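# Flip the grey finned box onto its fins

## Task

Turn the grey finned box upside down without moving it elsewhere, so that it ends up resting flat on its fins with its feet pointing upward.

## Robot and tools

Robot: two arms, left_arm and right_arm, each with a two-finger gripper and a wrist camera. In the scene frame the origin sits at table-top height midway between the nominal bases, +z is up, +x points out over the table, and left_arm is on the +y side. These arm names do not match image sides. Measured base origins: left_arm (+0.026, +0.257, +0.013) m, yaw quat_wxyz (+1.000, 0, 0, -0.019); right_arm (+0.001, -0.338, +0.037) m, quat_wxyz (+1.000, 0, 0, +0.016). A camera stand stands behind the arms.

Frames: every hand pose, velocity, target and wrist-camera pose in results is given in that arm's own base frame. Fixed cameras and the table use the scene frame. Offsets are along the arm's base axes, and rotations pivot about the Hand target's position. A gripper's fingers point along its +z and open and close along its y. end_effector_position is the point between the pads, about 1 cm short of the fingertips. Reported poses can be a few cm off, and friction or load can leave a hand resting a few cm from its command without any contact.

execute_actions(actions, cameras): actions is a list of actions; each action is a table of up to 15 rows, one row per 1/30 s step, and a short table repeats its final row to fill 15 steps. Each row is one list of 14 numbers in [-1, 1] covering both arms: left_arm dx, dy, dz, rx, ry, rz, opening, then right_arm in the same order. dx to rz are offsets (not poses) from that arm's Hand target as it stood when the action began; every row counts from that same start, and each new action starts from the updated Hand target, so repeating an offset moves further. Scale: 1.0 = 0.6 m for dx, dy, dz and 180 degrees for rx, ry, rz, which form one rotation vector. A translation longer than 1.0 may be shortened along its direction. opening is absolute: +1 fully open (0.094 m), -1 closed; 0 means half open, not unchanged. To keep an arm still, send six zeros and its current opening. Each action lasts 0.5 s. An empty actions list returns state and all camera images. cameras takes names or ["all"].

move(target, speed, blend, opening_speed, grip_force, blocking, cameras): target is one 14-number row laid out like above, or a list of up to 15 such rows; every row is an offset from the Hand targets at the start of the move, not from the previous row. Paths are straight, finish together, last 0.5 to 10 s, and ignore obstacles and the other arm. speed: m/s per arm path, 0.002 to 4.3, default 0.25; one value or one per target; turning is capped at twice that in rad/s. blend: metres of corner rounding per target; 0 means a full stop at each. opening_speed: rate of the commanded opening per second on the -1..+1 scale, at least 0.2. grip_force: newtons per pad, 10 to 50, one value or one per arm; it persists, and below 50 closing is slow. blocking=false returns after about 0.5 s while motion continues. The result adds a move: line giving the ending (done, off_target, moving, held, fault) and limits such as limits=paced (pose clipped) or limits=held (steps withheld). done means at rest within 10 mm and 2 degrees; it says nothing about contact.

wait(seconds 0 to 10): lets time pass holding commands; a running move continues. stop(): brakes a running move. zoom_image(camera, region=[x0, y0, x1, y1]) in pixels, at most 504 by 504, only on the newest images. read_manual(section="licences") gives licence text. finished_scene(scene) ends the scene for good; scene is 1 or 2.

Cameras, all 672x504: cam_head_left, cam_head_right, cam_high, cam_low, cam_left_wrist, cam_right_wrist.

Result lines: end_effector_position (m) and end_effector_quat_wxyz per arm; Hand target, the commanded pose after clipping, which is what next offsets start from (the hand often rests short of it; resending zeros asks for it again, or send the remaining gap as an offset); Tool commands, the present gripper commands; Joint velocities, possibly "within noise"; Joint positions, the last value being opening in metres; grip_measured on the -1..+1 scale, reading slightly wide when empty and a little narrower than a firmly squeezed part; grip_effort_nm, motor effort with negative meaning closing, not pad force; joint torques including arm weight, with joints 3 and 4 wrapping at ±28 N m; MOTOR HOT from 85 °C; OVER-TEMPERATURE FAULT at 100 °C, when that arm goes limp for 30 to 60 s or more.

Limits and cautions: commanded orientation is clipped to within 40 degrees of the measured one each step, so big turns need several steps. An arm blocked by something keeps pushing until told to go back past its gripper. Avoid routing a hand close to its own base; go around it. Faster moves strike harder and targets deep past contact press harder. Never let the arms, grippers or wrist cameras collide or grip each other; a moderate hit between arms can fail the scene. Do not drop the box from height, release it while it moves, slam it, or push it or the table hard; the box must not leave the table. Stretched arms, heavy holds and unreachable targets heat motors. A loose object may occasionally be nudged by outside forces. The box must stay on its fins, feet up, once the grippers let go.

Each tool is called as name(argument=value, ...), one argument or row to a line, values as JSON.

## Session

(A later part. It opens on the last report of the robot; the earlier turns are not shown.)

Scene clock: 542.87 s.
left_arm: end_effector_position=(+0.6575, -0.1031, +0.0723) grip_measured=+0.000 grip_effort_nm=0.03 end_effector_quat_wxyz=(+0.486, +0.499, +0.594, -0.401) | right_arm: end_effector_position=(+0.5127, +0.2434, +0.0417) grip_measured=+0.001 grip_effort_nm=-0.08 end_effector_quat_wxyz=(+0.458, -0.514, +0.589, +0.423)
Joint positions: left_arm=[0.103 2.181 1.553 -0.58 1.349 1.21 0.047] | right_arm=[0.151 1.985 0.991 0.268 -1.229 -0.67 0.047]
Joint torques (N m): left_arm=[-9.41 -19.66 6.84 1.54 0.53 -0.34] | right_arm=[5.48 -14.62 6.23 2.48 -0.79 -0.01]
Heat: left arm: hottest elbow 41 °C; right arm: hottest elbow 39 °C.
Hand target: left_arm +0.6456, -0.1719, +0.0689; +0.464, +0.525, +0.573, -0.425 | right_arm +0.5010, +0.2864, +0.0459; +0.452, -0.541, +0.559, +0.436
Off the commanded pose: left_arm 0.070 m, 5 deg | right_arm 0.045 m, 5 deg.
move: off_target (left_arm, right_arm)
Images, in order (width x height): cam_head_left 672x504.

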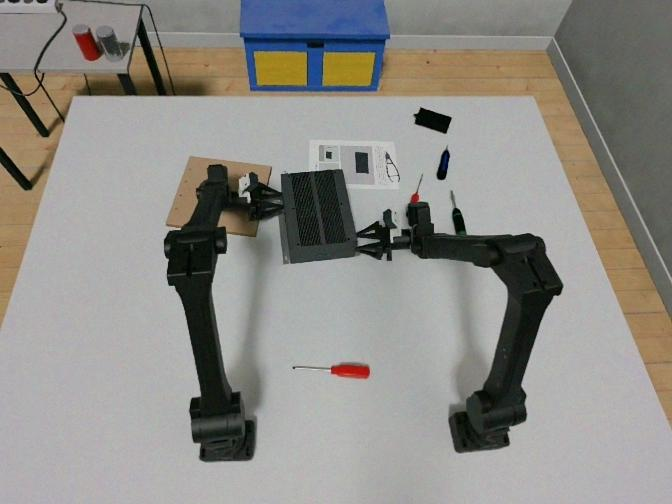

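move(
  target=[-0.005,-0.04,0,0,0,0,0,-0.01,0.05,0,0,0,0,0],
  speed=0.03,
  cameras=["cam_head_left"],
)

zoom_image(
  camera="cam_head_left",
  region=[200, 160, 480, 360],
)

Scene clock: 550.07 s.
left_arm: end_effector_position=(+0.6638, -0.1030, +0.0736) grip_measured=+0.000 grip_effort_nm=0.03 end_effector_quat_wxyz=(+0.495, +0.495, +0.602, -0.383) | right_arm: end_effector_position=(+0.5118, +0.2553, +0.0416) grip_measured=+0.001 grip_effort_nm=-0.07 end_effector_quat_wxyz=(+0.463, -0.504, +0.598, +0.417)
Joint positions: left_arm=[0.1 2.162 1.511 -0.41 1.321 1.078 0.047] | right_arm=[0.178 1.985 0.967 0.379 -1.185 -0.57 0.047]
Joint torques (N m): left_arm=[-12.16 -19.72 6.15 1.36 1 -0.34] | right_arm=[8.35 -14.1 6.57 2.66 -0.64 0.01]
Heat: left arm: hottest elbow 41 °C; right arm: hottest elbow 39 °C.
Hand target: left_arm +0.6427, -0.1960, +0.0690; +0.464, +0.525, +0.573, -0.425 | right_arm +0.4950, +0.3164, +0.0459; +0.452, -0.541, +0.559, +0.436
Off the commanded pose: left_arm 0.095 m, 8 deg | right_arm 0.064 m, 7 deg.
move: off_target (left_arm, right_arm)
Images, in order (width x height): cam_head_left 672x504.

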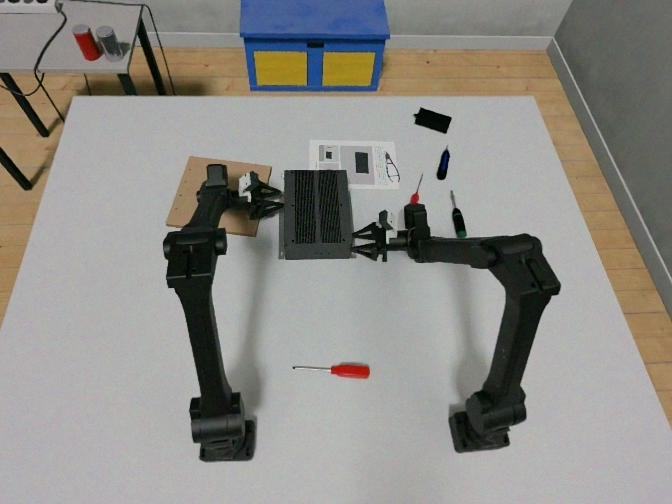

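Scaled by 1.800.

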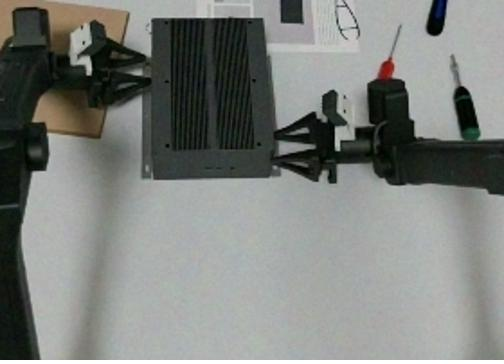

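move(
  target=[
    [0.03,0.14,0,0,0,0,0,0.025,-0.08,0,0,0,0,0],
    [0.015,0.24,0,0,0,0,0,0.026,-0.15,0,0,0,0,0],
    [-0.17,0.24,-0.01,0,0,0,0,0.08,-0.15,-0.01,0,0,0,0],
  ],
  speed=0.07,
  cameras=["cam_head_left","cam_left_wrist","cam_right_wrist"],
)

zoom_image(
  camera="cam_head_left",
  region=[220, 150, 420, 290],
)

Scene clock: 633.37 s.
left_arm: end_effector_position=(+0.5398, -0.0574, +0.0571) grip_measured=+0.000 grip_effort_nm=0.03 end_effector_quat_wxyz=(+0.455, +0.516, +0.582, -0.433) | right_arm: end_effector_position=(+0.5276, +0.2325, +0.0369) grip_measured=+0.001 grip_effort_nm=-0.07 end_effector_quat_wxyz=(-0.443, +0.539, -0.562, -0.443)
Joint positions: left_arm=[0.211 2.155 1.436 -1.383 1.325 2.081 0.047] | right_arm=[0.12 2.038 1.13 -0.096 -1.314 -0.968 0.047]
Joint torques (N m): left_arm=[0.03 -18.49 5.74 0.06 0.54 -0.07] | right_arm=[-1.73 -15.21 7.95 1.22 -0.75 -0.17]
Heat: left arm: hottest shoulder 44 °C; right arm: hottest elbow 39 °C.
Hand target: left_arm +0.5407, -0.0521, +0.0630; +0.464, +0.525, +0.573, -0.425 | right_arm +0.5429, +0.2264, +0.0398; -0.452, +0.541, -0.559, -0.436
Off the commanded pose: left_arm 0.008 m, 2 deg | right_arm 0.017 m, 1 deg.
joint sent to its limit (left arm) — joint 6 (wrist roll), upper limit. The joint targets still meet the commanded pose.
move: off_target (right_arm)
Images, in order (width x height): cam_head_left 672x504, cam_left_wrist 672x504, cam_right_wrist 672x504.

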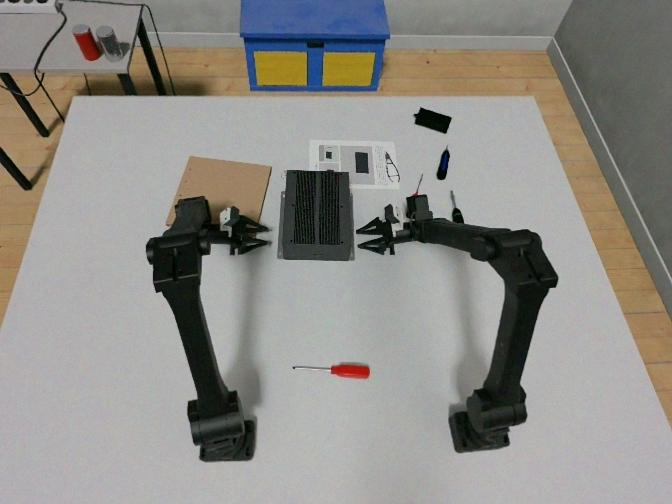

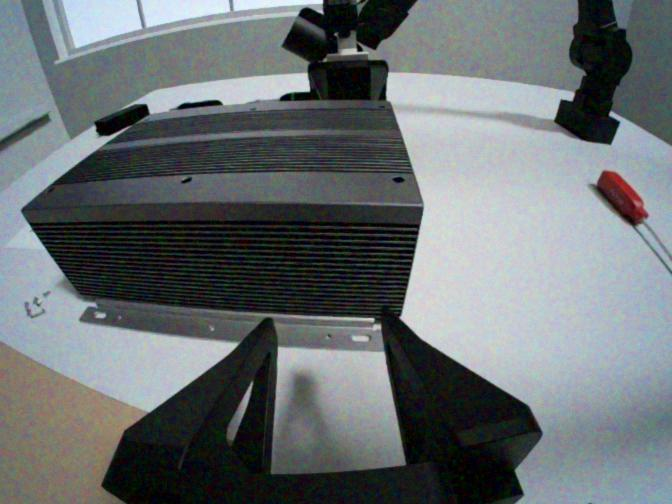

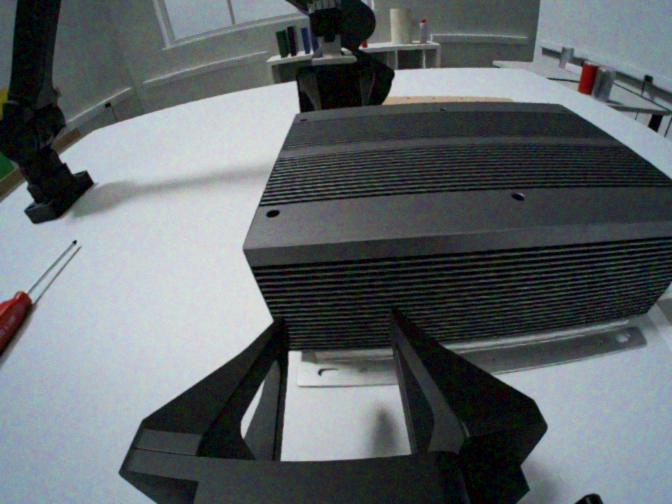

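Scaled by 2.520.

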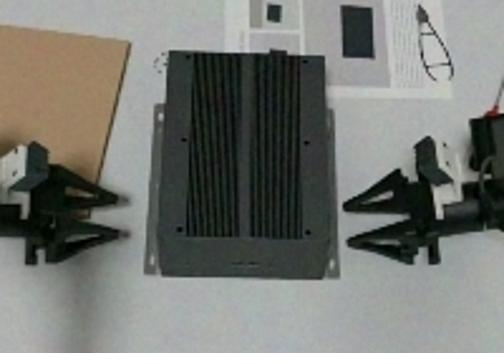

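move(
  target=[
    [0,-0.05,-0.013,0,0,0,0,0.03,0,-0.01,0,0,0,0],
    [0,-0.115,-0.013,0,0,0,0,0.03,0,-0.01,0,0,0,0],
  ],
  speed=0.04,
  cameras=["cam_head_left","cam_left_wrist","cam_right_wrist"],
)

zoom_image(
  camera="cam_head_left",
  region=[220, 150, 420, 290],
)

Scene clock: 662.60 s.
left_arm: end_effector_position=(+0.5429, -0.1026, +0.0478) grip_measured=+0.000 grip_effort_nm=0.03 end_effector_quat_wxyz=(+0.467, +0.516, +0.582, -0.421) | right_arm: end_effector_position=(+0.5457, +0.2328, +0.0309) grip_measured=+0.001 grip_effort_nm=-0.07 end_effector_quat_wxyz=(-0.443, +0.540, -0.562, -0.443)
Joint positions: left_arm=[0.127 2.076 1.287 -0.855 1.359 1.638 0.047] | right_arm=[0.116 2.081 1.192 -0.125 -1.315 -0.98 0.047]
Joint torques (N m): left_arm=[-3.55 -18.02 5.96 0.95 0.85 -0.33] | right_arm=[-2.37 -15.79 8.05 1.01 -0.8 -0.11]
Heat: left arm: hottest shoulder 42 °C; right arm: hottest elbow 39 °C.
Hand target: left_arm +0.5406, -0.1210, +0.0551; +0.464, +0.525, +0.573, -0.425 | right_arm +0.5610, +0.2264, +0.0339; -0.452, +0.541, -0.559, -0.436
Off the commanded pose: left_arm 0.020 m, 2 deg | right_arm 0.017 m, 1 deg.
move: off_target (left_arm, right_arm)
Images, in order (width x height): cam_head_left 672x504, cam_left_wrist 672x504, cam_right_wrist 672x504.

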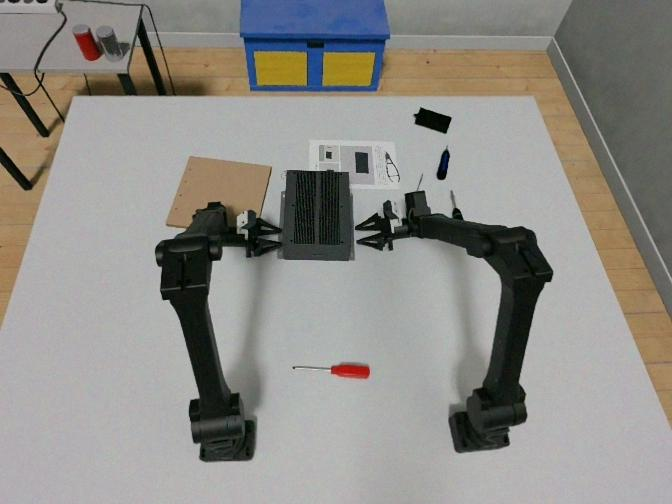

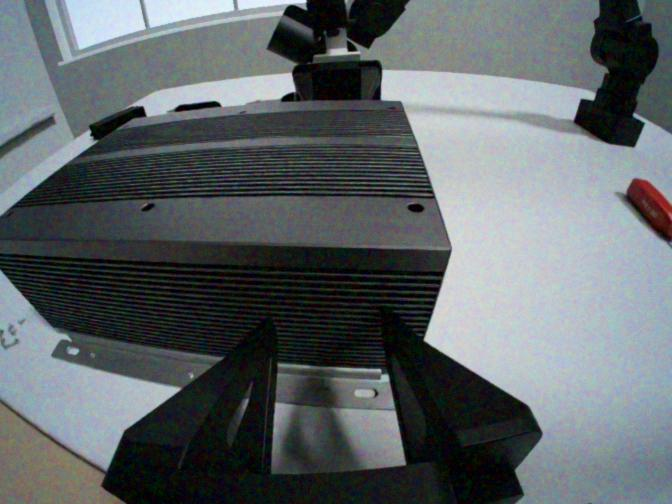

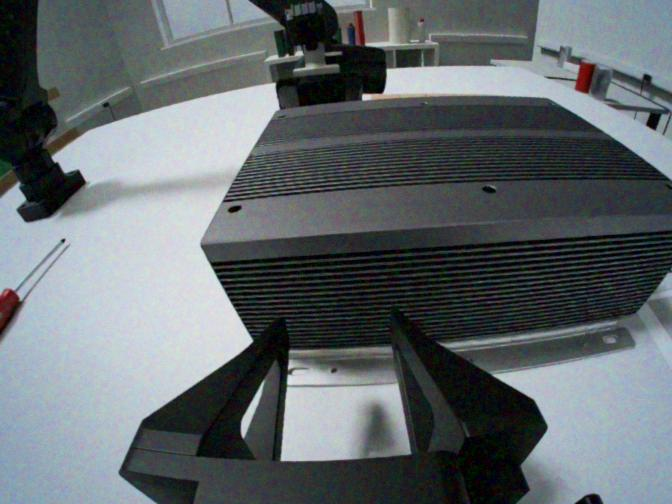

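Scaled by 2.520.

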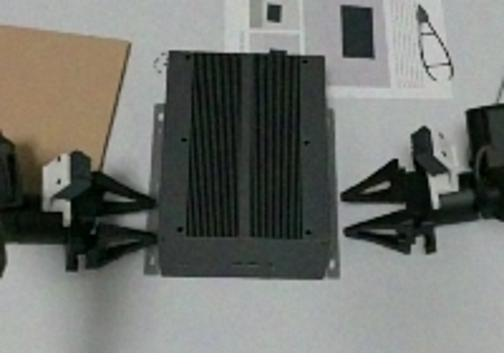

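move(
  target=[0,-0.045,-0.002,0,0,0,0,0,0,-0.005,0,0,0,0],
  speed=0.03,
  cameras=["cam_head_left"],
)

zoom_image(
  camera="cam_head_left",
  region=[220, 150, 420, 290],
)

Scene clock: 669.80 s.
left_arm: end_effector_position=(+0.5444, -0.1225, +0.0485) grip_measured=+0.000 grip_effort_nm=0.03 end_effector_quat_wxyz=(+0.470, +0.511, +0.585, -0.419) | right_arm: end_effector_position=(+0.5463, +0.2309, +0.0279) grip_measured=+0.001 grip_effort_nm=-0.07 end_effector_quat_wxyz=(-0.443, +0.538, -0.564, -0.443)
Joint positions: left_arm=[0.089 2.04 1.218 -0.588 1.359 1.396 0.047] | right_arm=[0.113 2.087 1.193 -0.125 -1.315 -0.981 0.047]
Joint torques (N m): left_arm=[-4.72 -17.2 6.13 1.42 0.69 -0.38] | right_arm=[-1.14 -15.85 8.12 1.07 -0.81 -0.13]
Heat: left arm: hottest shoulder 42 °C; right arm: hottest elbow 39 °C.
Hand target: left_arm +0.5407, -0.1480, +0.0540; +0.464, +0.525, +0.573, -0.425 | right_arm +0.5610, +0.2265, +0.0309; -0.452, +0.541, -0.559, -0.436
Off the commanded pose: left_arm 0.026 m, 2 deg | right_arm 0.016 m, 1 deg.
move: off_target (left_arm, right_arm)
Images, in order (width x height): cam_head_left 672x504.

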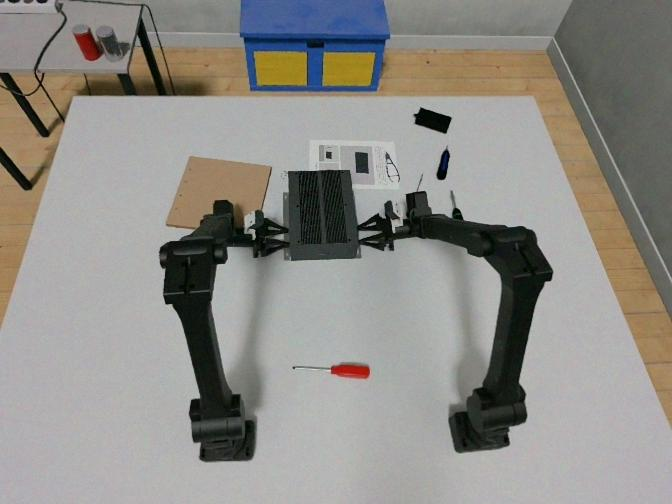

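Scaled by 2.520.

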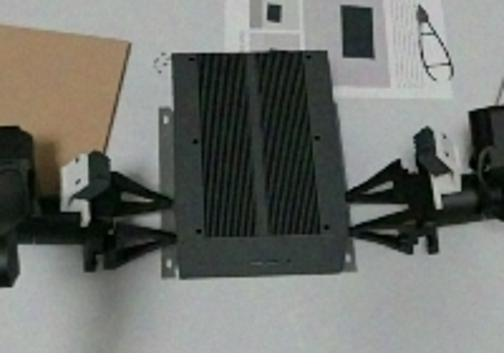

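move(
  target=[0,0,0,0,0,0,0,0.013,0.06,-0.003,0,0,0,0],
  speed=0.03,
  cameras=["cam_head_left","cam_left_wrist","cam_right_wrist"],
)

zoom_image(
  camera="cam_head_left",
  region=[220, 150, 420, 290],
)

Scene clock: 684.17 s.
left_arm: end_effector_position=(+0.5444, -0.1225, +0.0485) grip_measured=+0.000 grip_effort_nm=0.03 end_effector_quat_wxyz=(+0.470, +0.511, +0.585, -0.419) | right_arm: end_effector_position=(+0.5624, +0.2332, +0.0233) grip_measured=+0.001 grip_effort_nm=-0.07 end_effector_quat_wxyz=(+0.450, -0.523, +0.578, +0.435)
Joint positions: left_arm=[0.089 2.04 1.218 -0.588 1.359 1.395 0.047] | right_arm=[0.116 2.109 1.195 0.031 -1.286 -0.831 0.047]
Joint torques (N m): left_arm=[-4.72 -17.08 6.2 1.1 0.71 -0.28] | right_arm=[2.55 -16.38 8.14 2.25 -0.43 0.08]
Heat: left arm: hottest shoulder 42 °C; right arm: hottest elbow 39 °C.
Hand target: left_arm +0.5401, -0.1473, +0.0540; +0.463, +0.526, +0.572, -0.426 (not the last commanded pose) | right_arm +0.5688, +0.2623, +0.0291; +0.452, -0.541, +0.559, +0.436
Off the commanded pose: left_arm 0.026 m, 2 deg | right_arm 0.031 m, 3 deg.
move: off_target (left_arm, right_arm)
Images, in order (width x height): cam_head_left 672x504, cam_left_wrist 672x504, cam_right_wrist 672x504.

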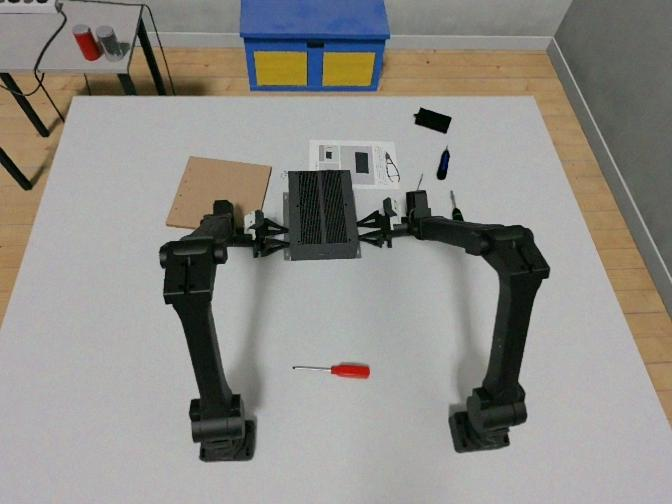

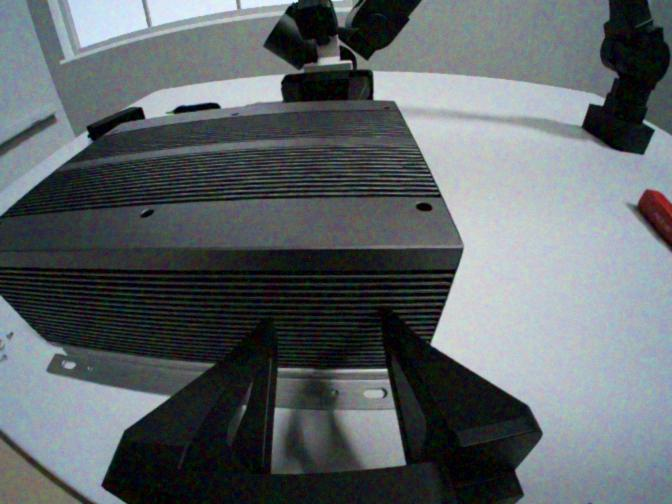

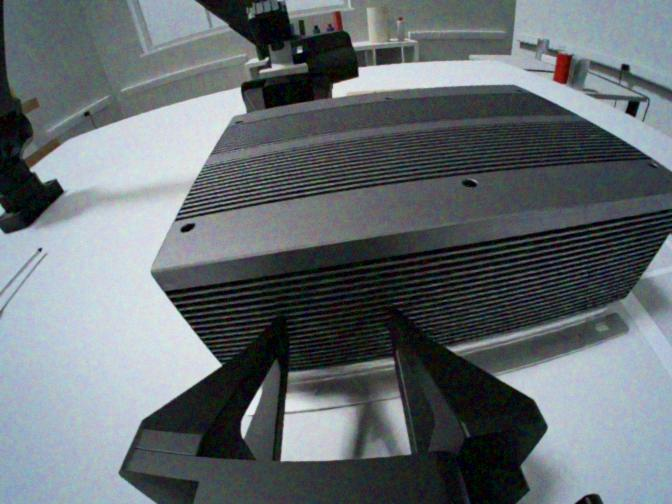

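Scaled by 2.520.

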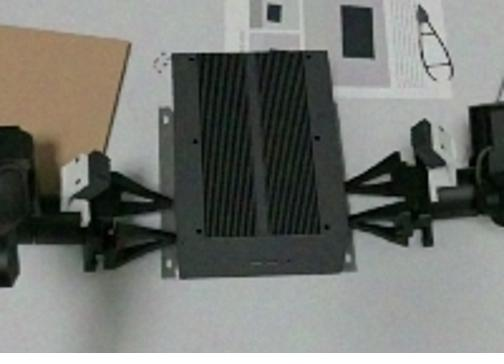

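move(
  target=[
    [0,0,0,0,0,0,0,0,-0.06,0,0,0,0,0],
    [0,0,0,0,0,0,0,-0.04,-0.06,-0.002,0,0,0,0],
    [0,-0.015,0,0,0,0,0,-0.04,0.045,-0.002,0,0,0,0],
  ],
  speed=0.05,
  cameras=["cam_head_left","cam_left_wrist","cam_right_wrist"],
)

zoom_image(
  camera="cam_head_left",
  region=[220, 150, 420, 290],
)

Scene clock: 695.90 s.
left_arm: end_effector_position=(+0.5452, -0.1225, +0.0486) grip_measured=+0.000 grip_effort_nm=0.03 end_effector_quat_wxyz=(+0.472, +0.507, +0.588, -0.417) | right_arm: end_effector_position=(+0.5563, +0.2326, +0.0195) grip_measured=+0.001 grip_effort_nm=-0.07 end_effector_quat_wxyz=(+0.461, -0.512, +0.590, +0.420)
Joint positions: left_arm=[0.089 2.031 1.198 -0.517 1.357 1.334 0.047] | right_arm=[0.12 2.096 1.128 0.2 -1.246 -0.717 0.047]
Joint torques (N m): left_arm=[-5.95 -16.97 6.15 1.52 0.64 -0.34] | right_arm=[6.83 -17.32 6.57 2.33 -0.44 0.21]
Heat: left arm: hottest shoulder 42 °C; right arm: hottest elbow 40 °C.
Hand target: left_arm +0.5400, -0.1563, +0.0539; +0.463, +0.526, +0.572, -0.426 | right_arm +0.5448, +0.2895, +0.0280; +0.452, -0.541, +0.559, +0.436
Off the commanded pose: left_arm 0.035 m, 3 deg | right_arm 0.058 m, 5 deg.
move: off_target (left_arm, right_arm)
Images, in order (width x height): cam_head_left 672x504, cam_left_wrist 672x504, cam_right_wrist 672x504.

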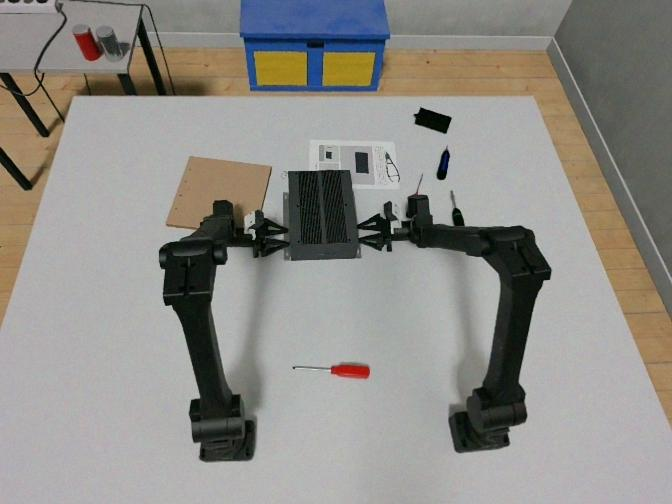

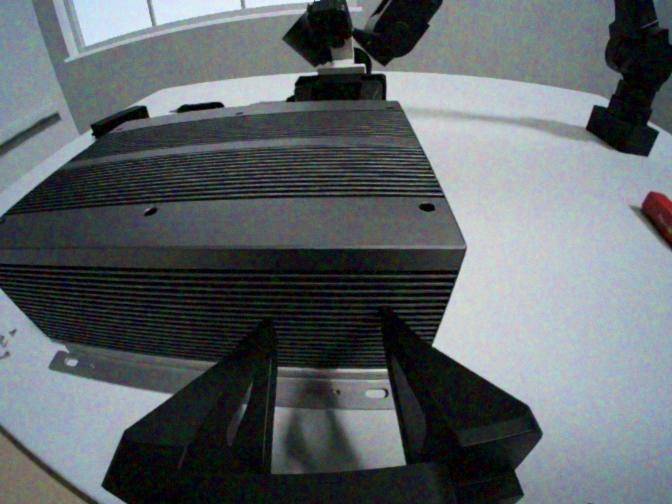

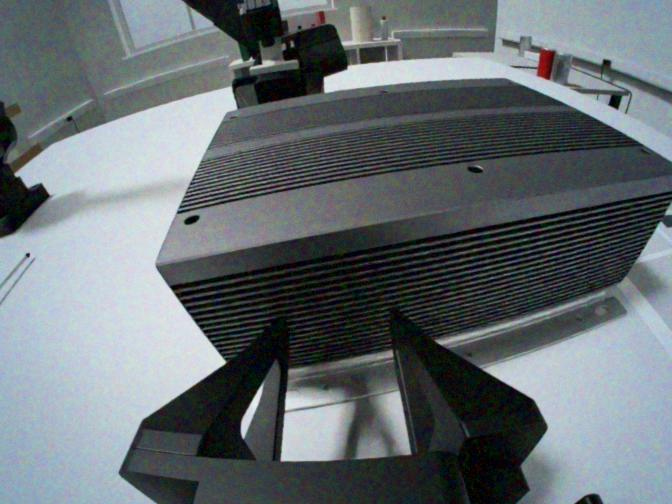

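Scaled by 2.520.

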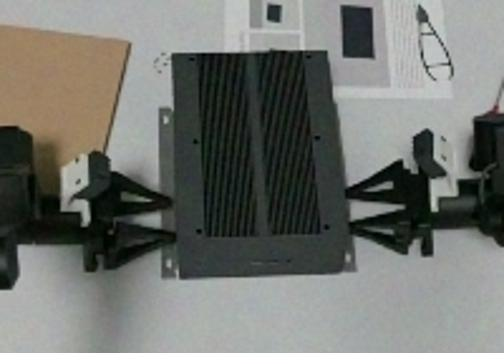

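move(
  target=[-0.10,-0.024,0,0,0,0,0,-0.10,-0.002,0,0,0,0,0],
  speed=0.04,
  cameras=["cam_head_left","cam_left_wrist","cam_right_wrist"],
)

zoom_image(
  camera="cam_head_left",
  region=[220, 150, 420, 290],
)

Scene clock: 705.23 s.
left_arm: end_effector_position=(+0.4965, -0.1293, +0.0506) grip_measured=+0.000 grip_effort_nm=0.03 end_effector_quat_wxyz=(+0.478, +0.507, +0.594, -0.402) | right_arm: end_effector_position=(+0.5082, +0.2398, +0.0193) grip_measured=+0.000 grip_effort_nm=-0.03 end_effector_quat_wxyz=(+0.465, -0.512, +0.592, +0.413)
Joint positions: left_arm=[0.082 1.919 0.994 -0.296 1.334 1.219 0.047] | right_arm=[0.148 2.027 0.961 0.367 -1.212 -0.654 0.047]
Joint torques (N m): left_arm=[-7.59 -14.97 4.55 1.24 1.22 -0.25] | right_arm=[6.83 -16.91 4.16 2.03 -1.21 -0.03]
Heat: left arm: hottest shoulder 42 °C; right arm: hottest elbow 40 °C.
Hand target: left_arm +0.4800, -0.1707, +0.0539; +0.463, +0.526, +0.572, -0.426 | right_arm +0.4848, +0.2881, +0.0279; +0.452, -0.541, +0.559, +0.436
Off the commanded pose: left_arm 0.045 m, 5 deg | right_arm 0.055 m, 6 deg.
move: off_target (left_arm, right_arm)
Images, in order (width x height): cam_head_left 672x504, cam_left_wrist 672x504, cam_right_wrist 672x504.

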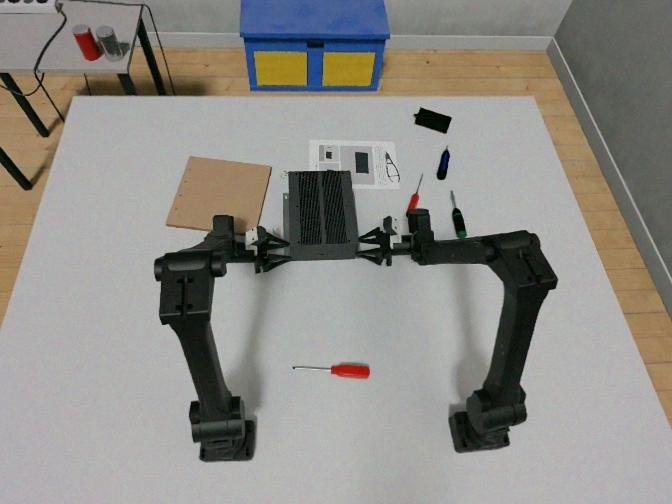

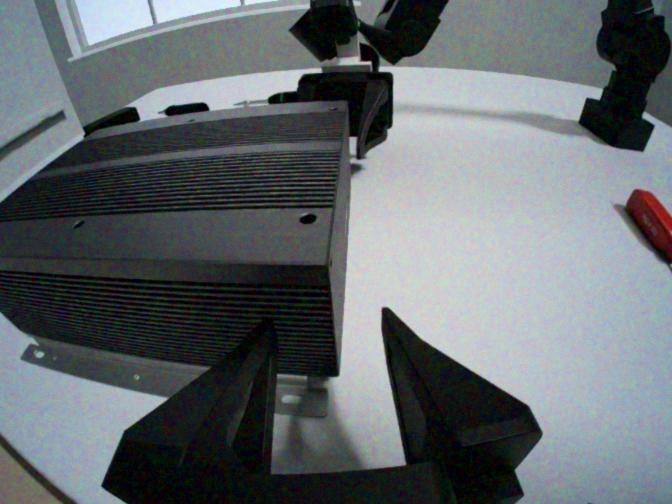

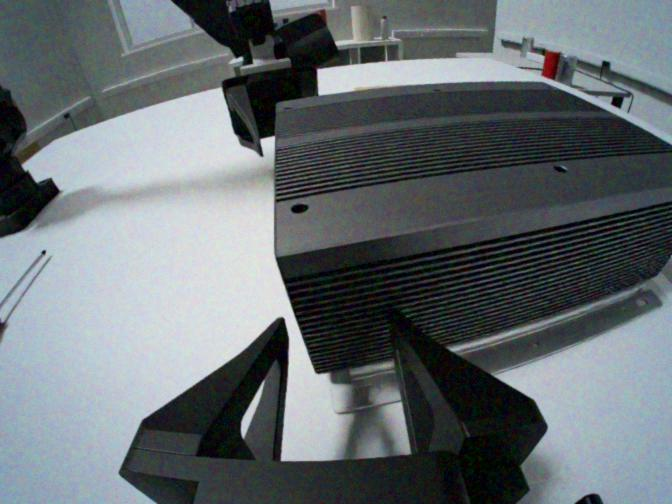

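Scaled by 2.520.

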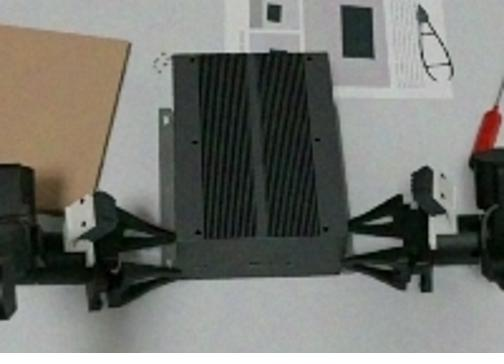

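move(
  target=[
    [0,0.167,0.03,0,0,0,0,0,-0.167,0.03,0,0,0,0],
    [0.117,0.25,0.277,0.2054,0.223,0.440,-1,0.108,-0.313,0.317,-0.211,0.219,-0.4555,-1],
  ],
  speed=[0.06,0.25],
  cameras=["cam_head_left","cam_low"],
)

Scene clock: 821.40 s.
left_arm: end_effector_position=(+0.5354, -0.0162, +0.2090) grip_measured=-0.988 grip_effort_nm=-0.53 end_effector_quat_wxyz=(+0.234, +0.003, +0.972, +0.001) | right_arm: end_effector_position=(+0.5359, +0.0904, +0.2009) grip_measured=-0.986 grip_effort_nm=-0.73 end_effector_quat_wxyz=(+0.228, +0.000, +0.974, -0.004)
Joint positions: left_arm=[-0.034 1.467 1.245 -0.875 -0.015 -0.024 0.001] | right_arm=[0.199 1.504 1.267 -0.883 0.096 0.178 0.001]
Joint torques (N m): left_arm=[-1.44 -9.58 13.23 1.16 -0.06 -0.32] | right_arm=[0.21 -11.4 12.05 1.07 0.22 0.1]
Heat: left arm: hottest shoulder 40 °C; right arm: hottest elbow 37 °C.
Hand target: left_arm +0.5502, -0.0208, +0.2203; +0.242, +0.001, +0.970, -0.001 | right_arm +0.5496, +0.1005, +0.2182; +0.243, +0.000, +0.970, +0.000
Off the commanded pose: left_arm 0.019 m, 1 deg | right_arm 0.024 m, 2 deg.
move: off_target (left_arm, right_arm); target 2's new opening was sent with right_arm's hand 0.024 m and 2 deg from that target
Images, in order (width x height): cam_head_left 672x504, cam_low 672x504.

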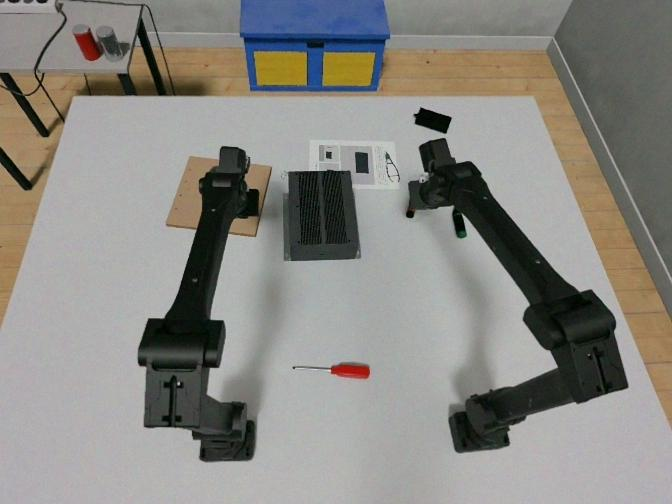

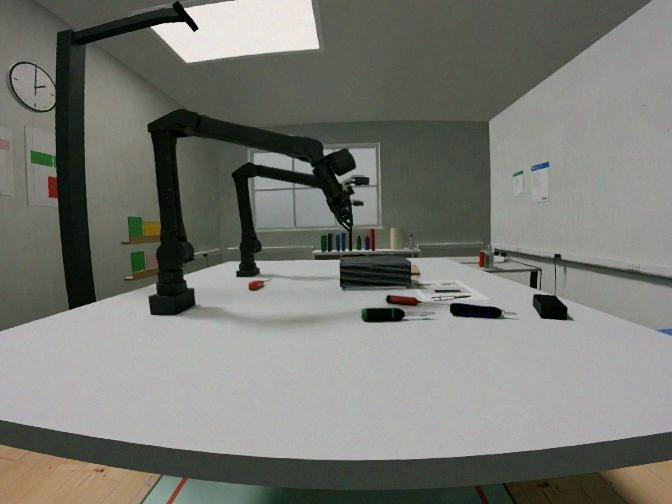

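move(
  target=[
    [0.40,-0.015,-0.10,0,0,0,-1,0.434,0.016,-0.147,0,0,0,-1],
    [0.40,-0.229,-0.10,0,0,0,-1,0.434,0.236,-0.147,0,0,0,-1],
  ],
  speed=0.2,
  blend=0.03,
  cameras=["cam_head_left","cam_low","cam_high","cam_left_wrist","cam_right_wrist"],
)

Scene clock: 837.37 s.
left_arm: end_effector_position=(+0.7786, -0.1622, +0.1643) grip_measured=-0.988 grip_effort_nm=-0.60 end_effector_quat_wxyz=(+0.241, +0.011, +0.970, -0.001) | right_arm: end_effector_position=(+0.7984, +0.2475, +0.1184) grip_measured=-0.986 grip_effort_nm=-0.77 end_effector_quat_wxyz=(+0.230, -0.011, +0.973, -0.003)
Joint positions: left_arm=[-0.226 2.2 2.167 -1.06 -0.098 -0.179 0.001] | right_arm=[0.331 2.405 2.422 -1.145 0.146 0.275 0.001]
Joint torques (N m): left_arm=[-0.03 -19.78 13.44 1.07 -0.11 -0.32] | right_arm=[-1.44 -23 12.3 0.95 0.24 0.06]
Heat: left arm: hottest elbow 43 °C; right arm: hottest elbow 41 °C.
Hand target: left_arm +0.7902, -0.1581, +0.1601; +0.242, +0.001, +0.970, -0.001 | right_arm +0.8100, +0.2419, +0.1298; +0.242, +0.000, +0.970, +0.000
Off the commanded pose: left_arm 0.013 m, 1 deg | right_arm 0.017 m, 2 deg.
move: off_target (left_arm, right_arm)
Images, in order (width x height): cam_head_left 672x504, cam_high 672x504, cam_low 672x504, cam_left_wrist 672x504, cam_right_wrist 672x504.

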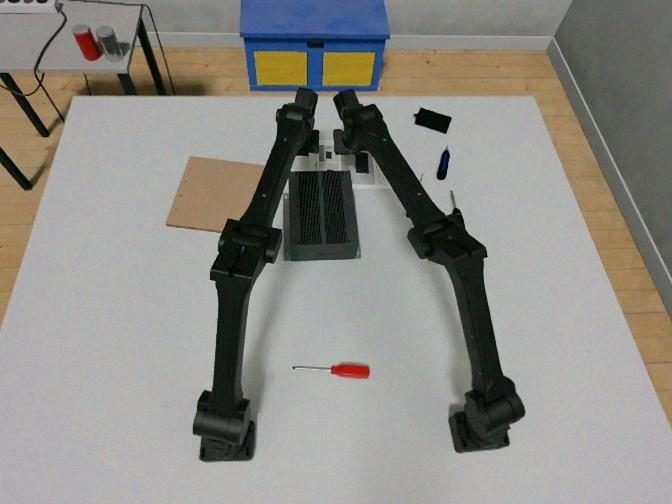

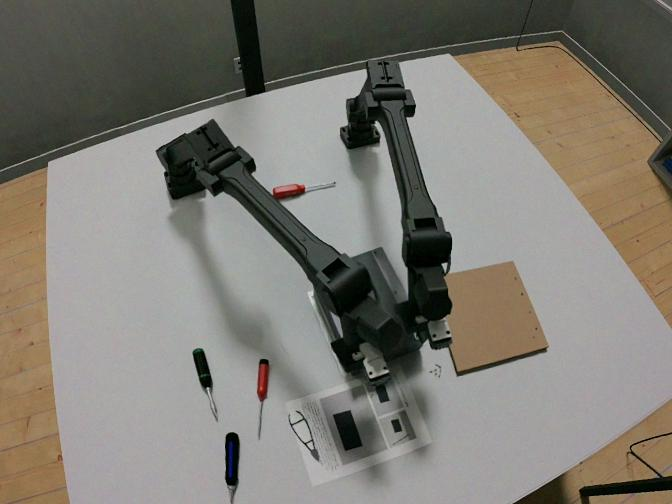

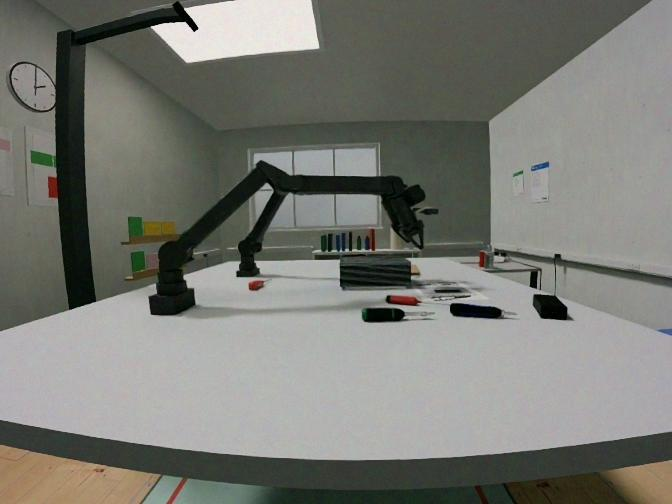

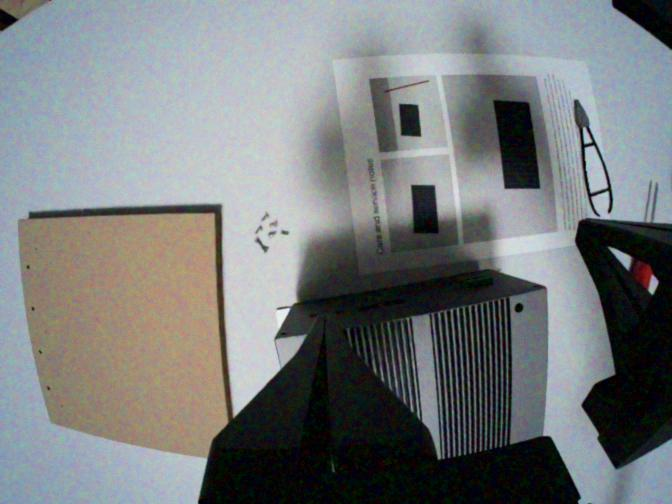

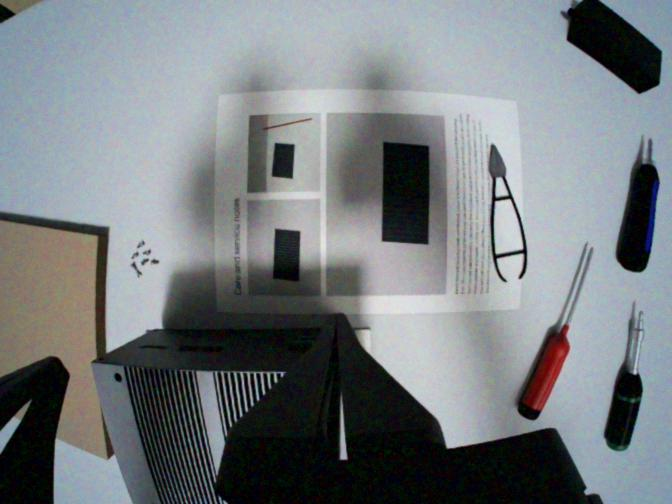

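move(
  target=[0.035,0.008,-0.085,0,0,0,-1,0.035,-0.01,-0.055,0,0,0,-1],
  speed=0.1,
  cameras=["cam_left_wrist","cam_right_wrist","cam_low"],
)

zoom_image(
  camera="cam_low",
  region=[320, 160, 480, 300],
)

Scene clock: 860.63 s.
left_arm: end_effector_position=(+0.7956, -0.1556, +0.1069) grip_measured=-0.988 grip_effort_nm=-0.60 end_effector_quat_wxyz=(+0.228, +0.006, +0.974, +0.003) | right_arm: end_effector_position=(+0.8189, +0.2425, +0.0845) grip_measured=-0.986 grip_effort_nm=-0.77 end_effector_quat_wxyz=(+0.230, -0.005, +0.973, -0.004)
Joint positions: left_arm=[-0.214 2.292 2.186 -1.014 -0.098 -0.18 0.001] | right_arm=[0.318 2.505 2.52 -1.145 0.146 0.275 0.001]
Joint torques (N m): left_arm=[-0.03 -21.13 13.23 1.94 0.11 -0.21] | right_arm=[-1.79 -23.88 12.33 1.01 -0.04 -0.04]
Heat: left arm: hottest elbow 45 °C; right arm: hottest elbow 45 °C.
Hand target: left_arm +0.8112, -0.1531, +0.1091; +0.242, +0.001, +0.970, -0.001 | right_arm +0.8310, +0.2360, +0.0968; +0.242, +0.000, +0.970, +0.000
Off the commanded pose: left_arm 0.016 m, 2 deg | right_arm 0.018 m, 2 deg.
move: off_target (left_arm, right_arm)
Images, in order (width x height): cam_low 672x504, cam_left_wrist 672x504, cam_right_wrist 672x504.

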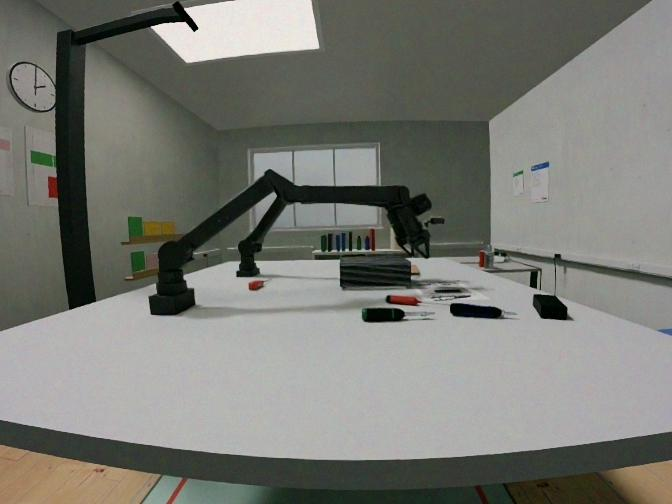

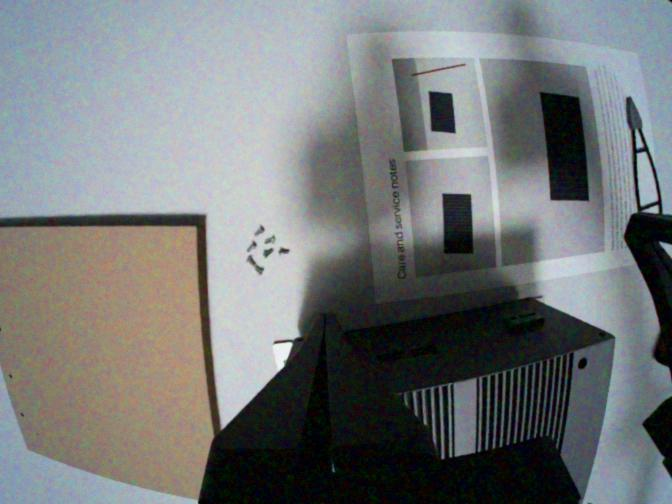

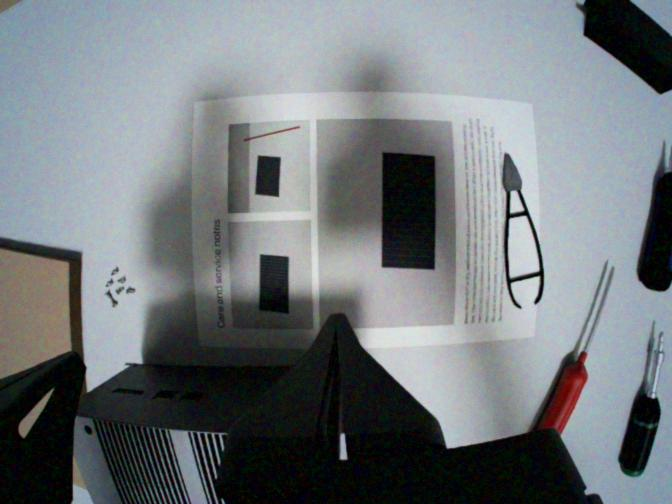

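Scaled by 3.150.

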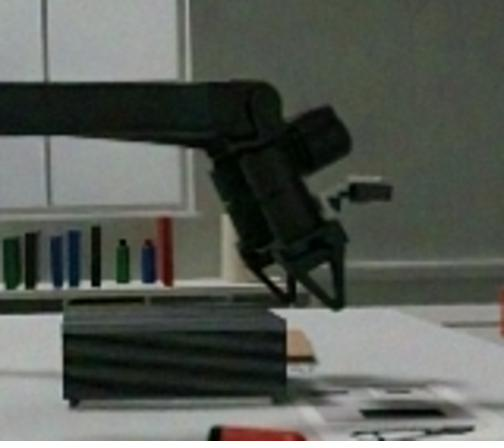

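move(
  target=[0.03,-0.005,-0.078,0,0,0,-1,0.0,0.0,-0.09,0,0,0,-1],
  speed=0.08,
  cameras=["cam_left_wrist","cam_right_wrist","cam_low","cam_head_left"],
)

zoom_image(
  camera="cam_low",
  region=[320, 160, 480, 300],
)

Scene clock: 873.63 s.
left_arm: end_effector_position=(+0.8146, -0.1596, +0.0652) grip_measured=-0.988 grip_effort_nm=-0.60 end_effector_quat_wxyz=(+0.232, +0.005, +0.973, +0.002) | right_arm: end_effector_position=(+0.8245, +0.2445, +0.0504) grip_measured=-0.986 grip_effort_nm=-0.77 end_effector_quat_wxyz=(+0.240, -0.004, +0.971, -0.001)
Joint positions: left_arm=[-0.213 2.38 2.233 -0.966 -0.097 -0.18 0.001] | right_arm=[0.318 2.515 2.445 -1.037 0.146 0.275 0.001]
Joint torques (N m): left_arm=[0.03 -21.66 13.2 1.91 0.11 -0.21] | right_arm=[-0.91 -24.59 8.88 2.1 -0.04 -0.09]
Heat: left arm: hottest elbow 47 °C; right arm: hottest elbow 46 °C.
Hand target: left_arm +0.8292, -0.1563, +0.0621; +0.242, +0.001, +0.970, -0.001 | right_arm +0.8310, +0.2360, +0.0429; +0.243, +0.000, +0.970, +0.000
Off the commanded pose: left_arm 0.015 m, 1 deg | right_arm 0.013 m, 1 deg.
move: off_target (left_arm, right_arm)
Images, in order (width x height): cam_head_left 672x504, cam_low 672x504, cam_left_wrist 672x504, cam_right_wrist 672x504.

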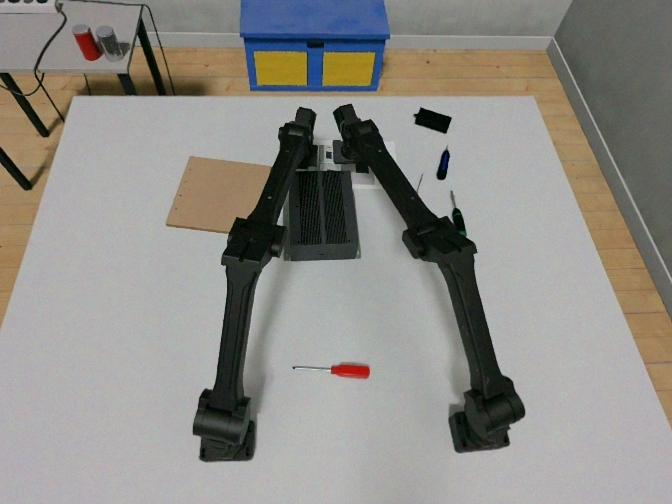

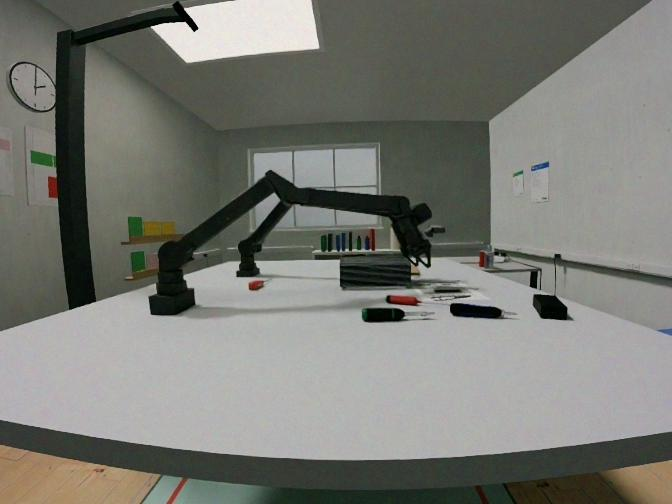

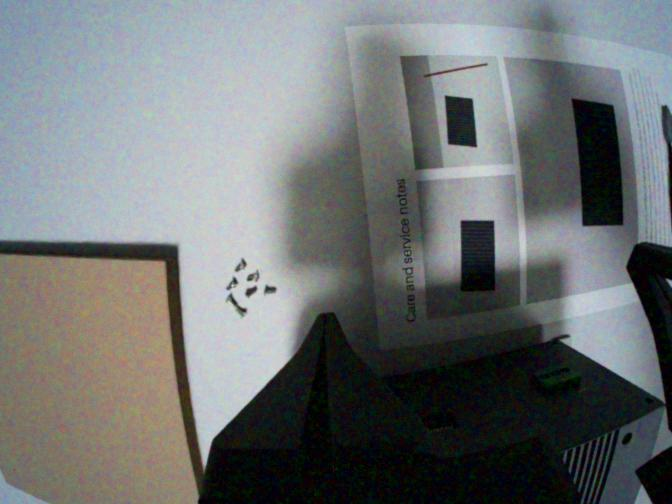

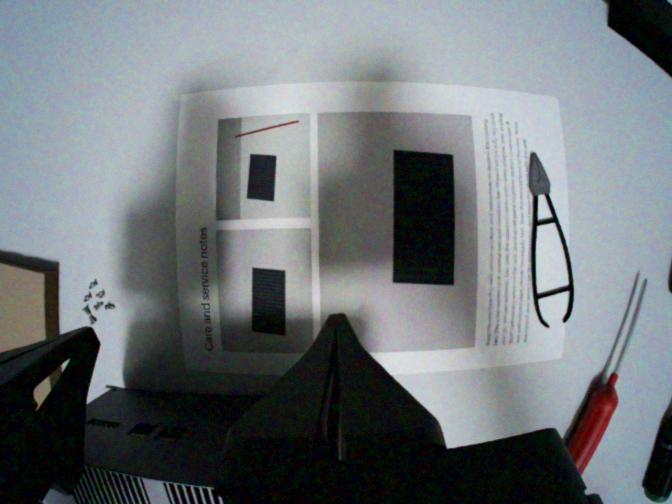

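Scaled by 3.150.

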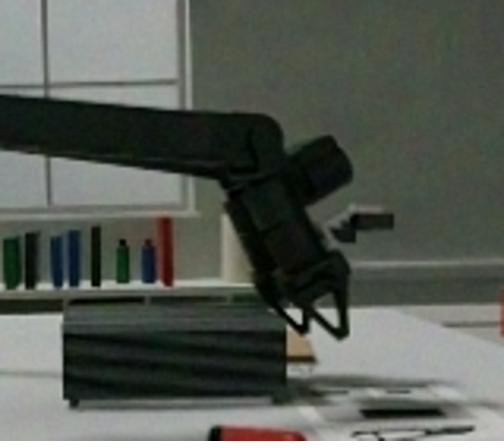

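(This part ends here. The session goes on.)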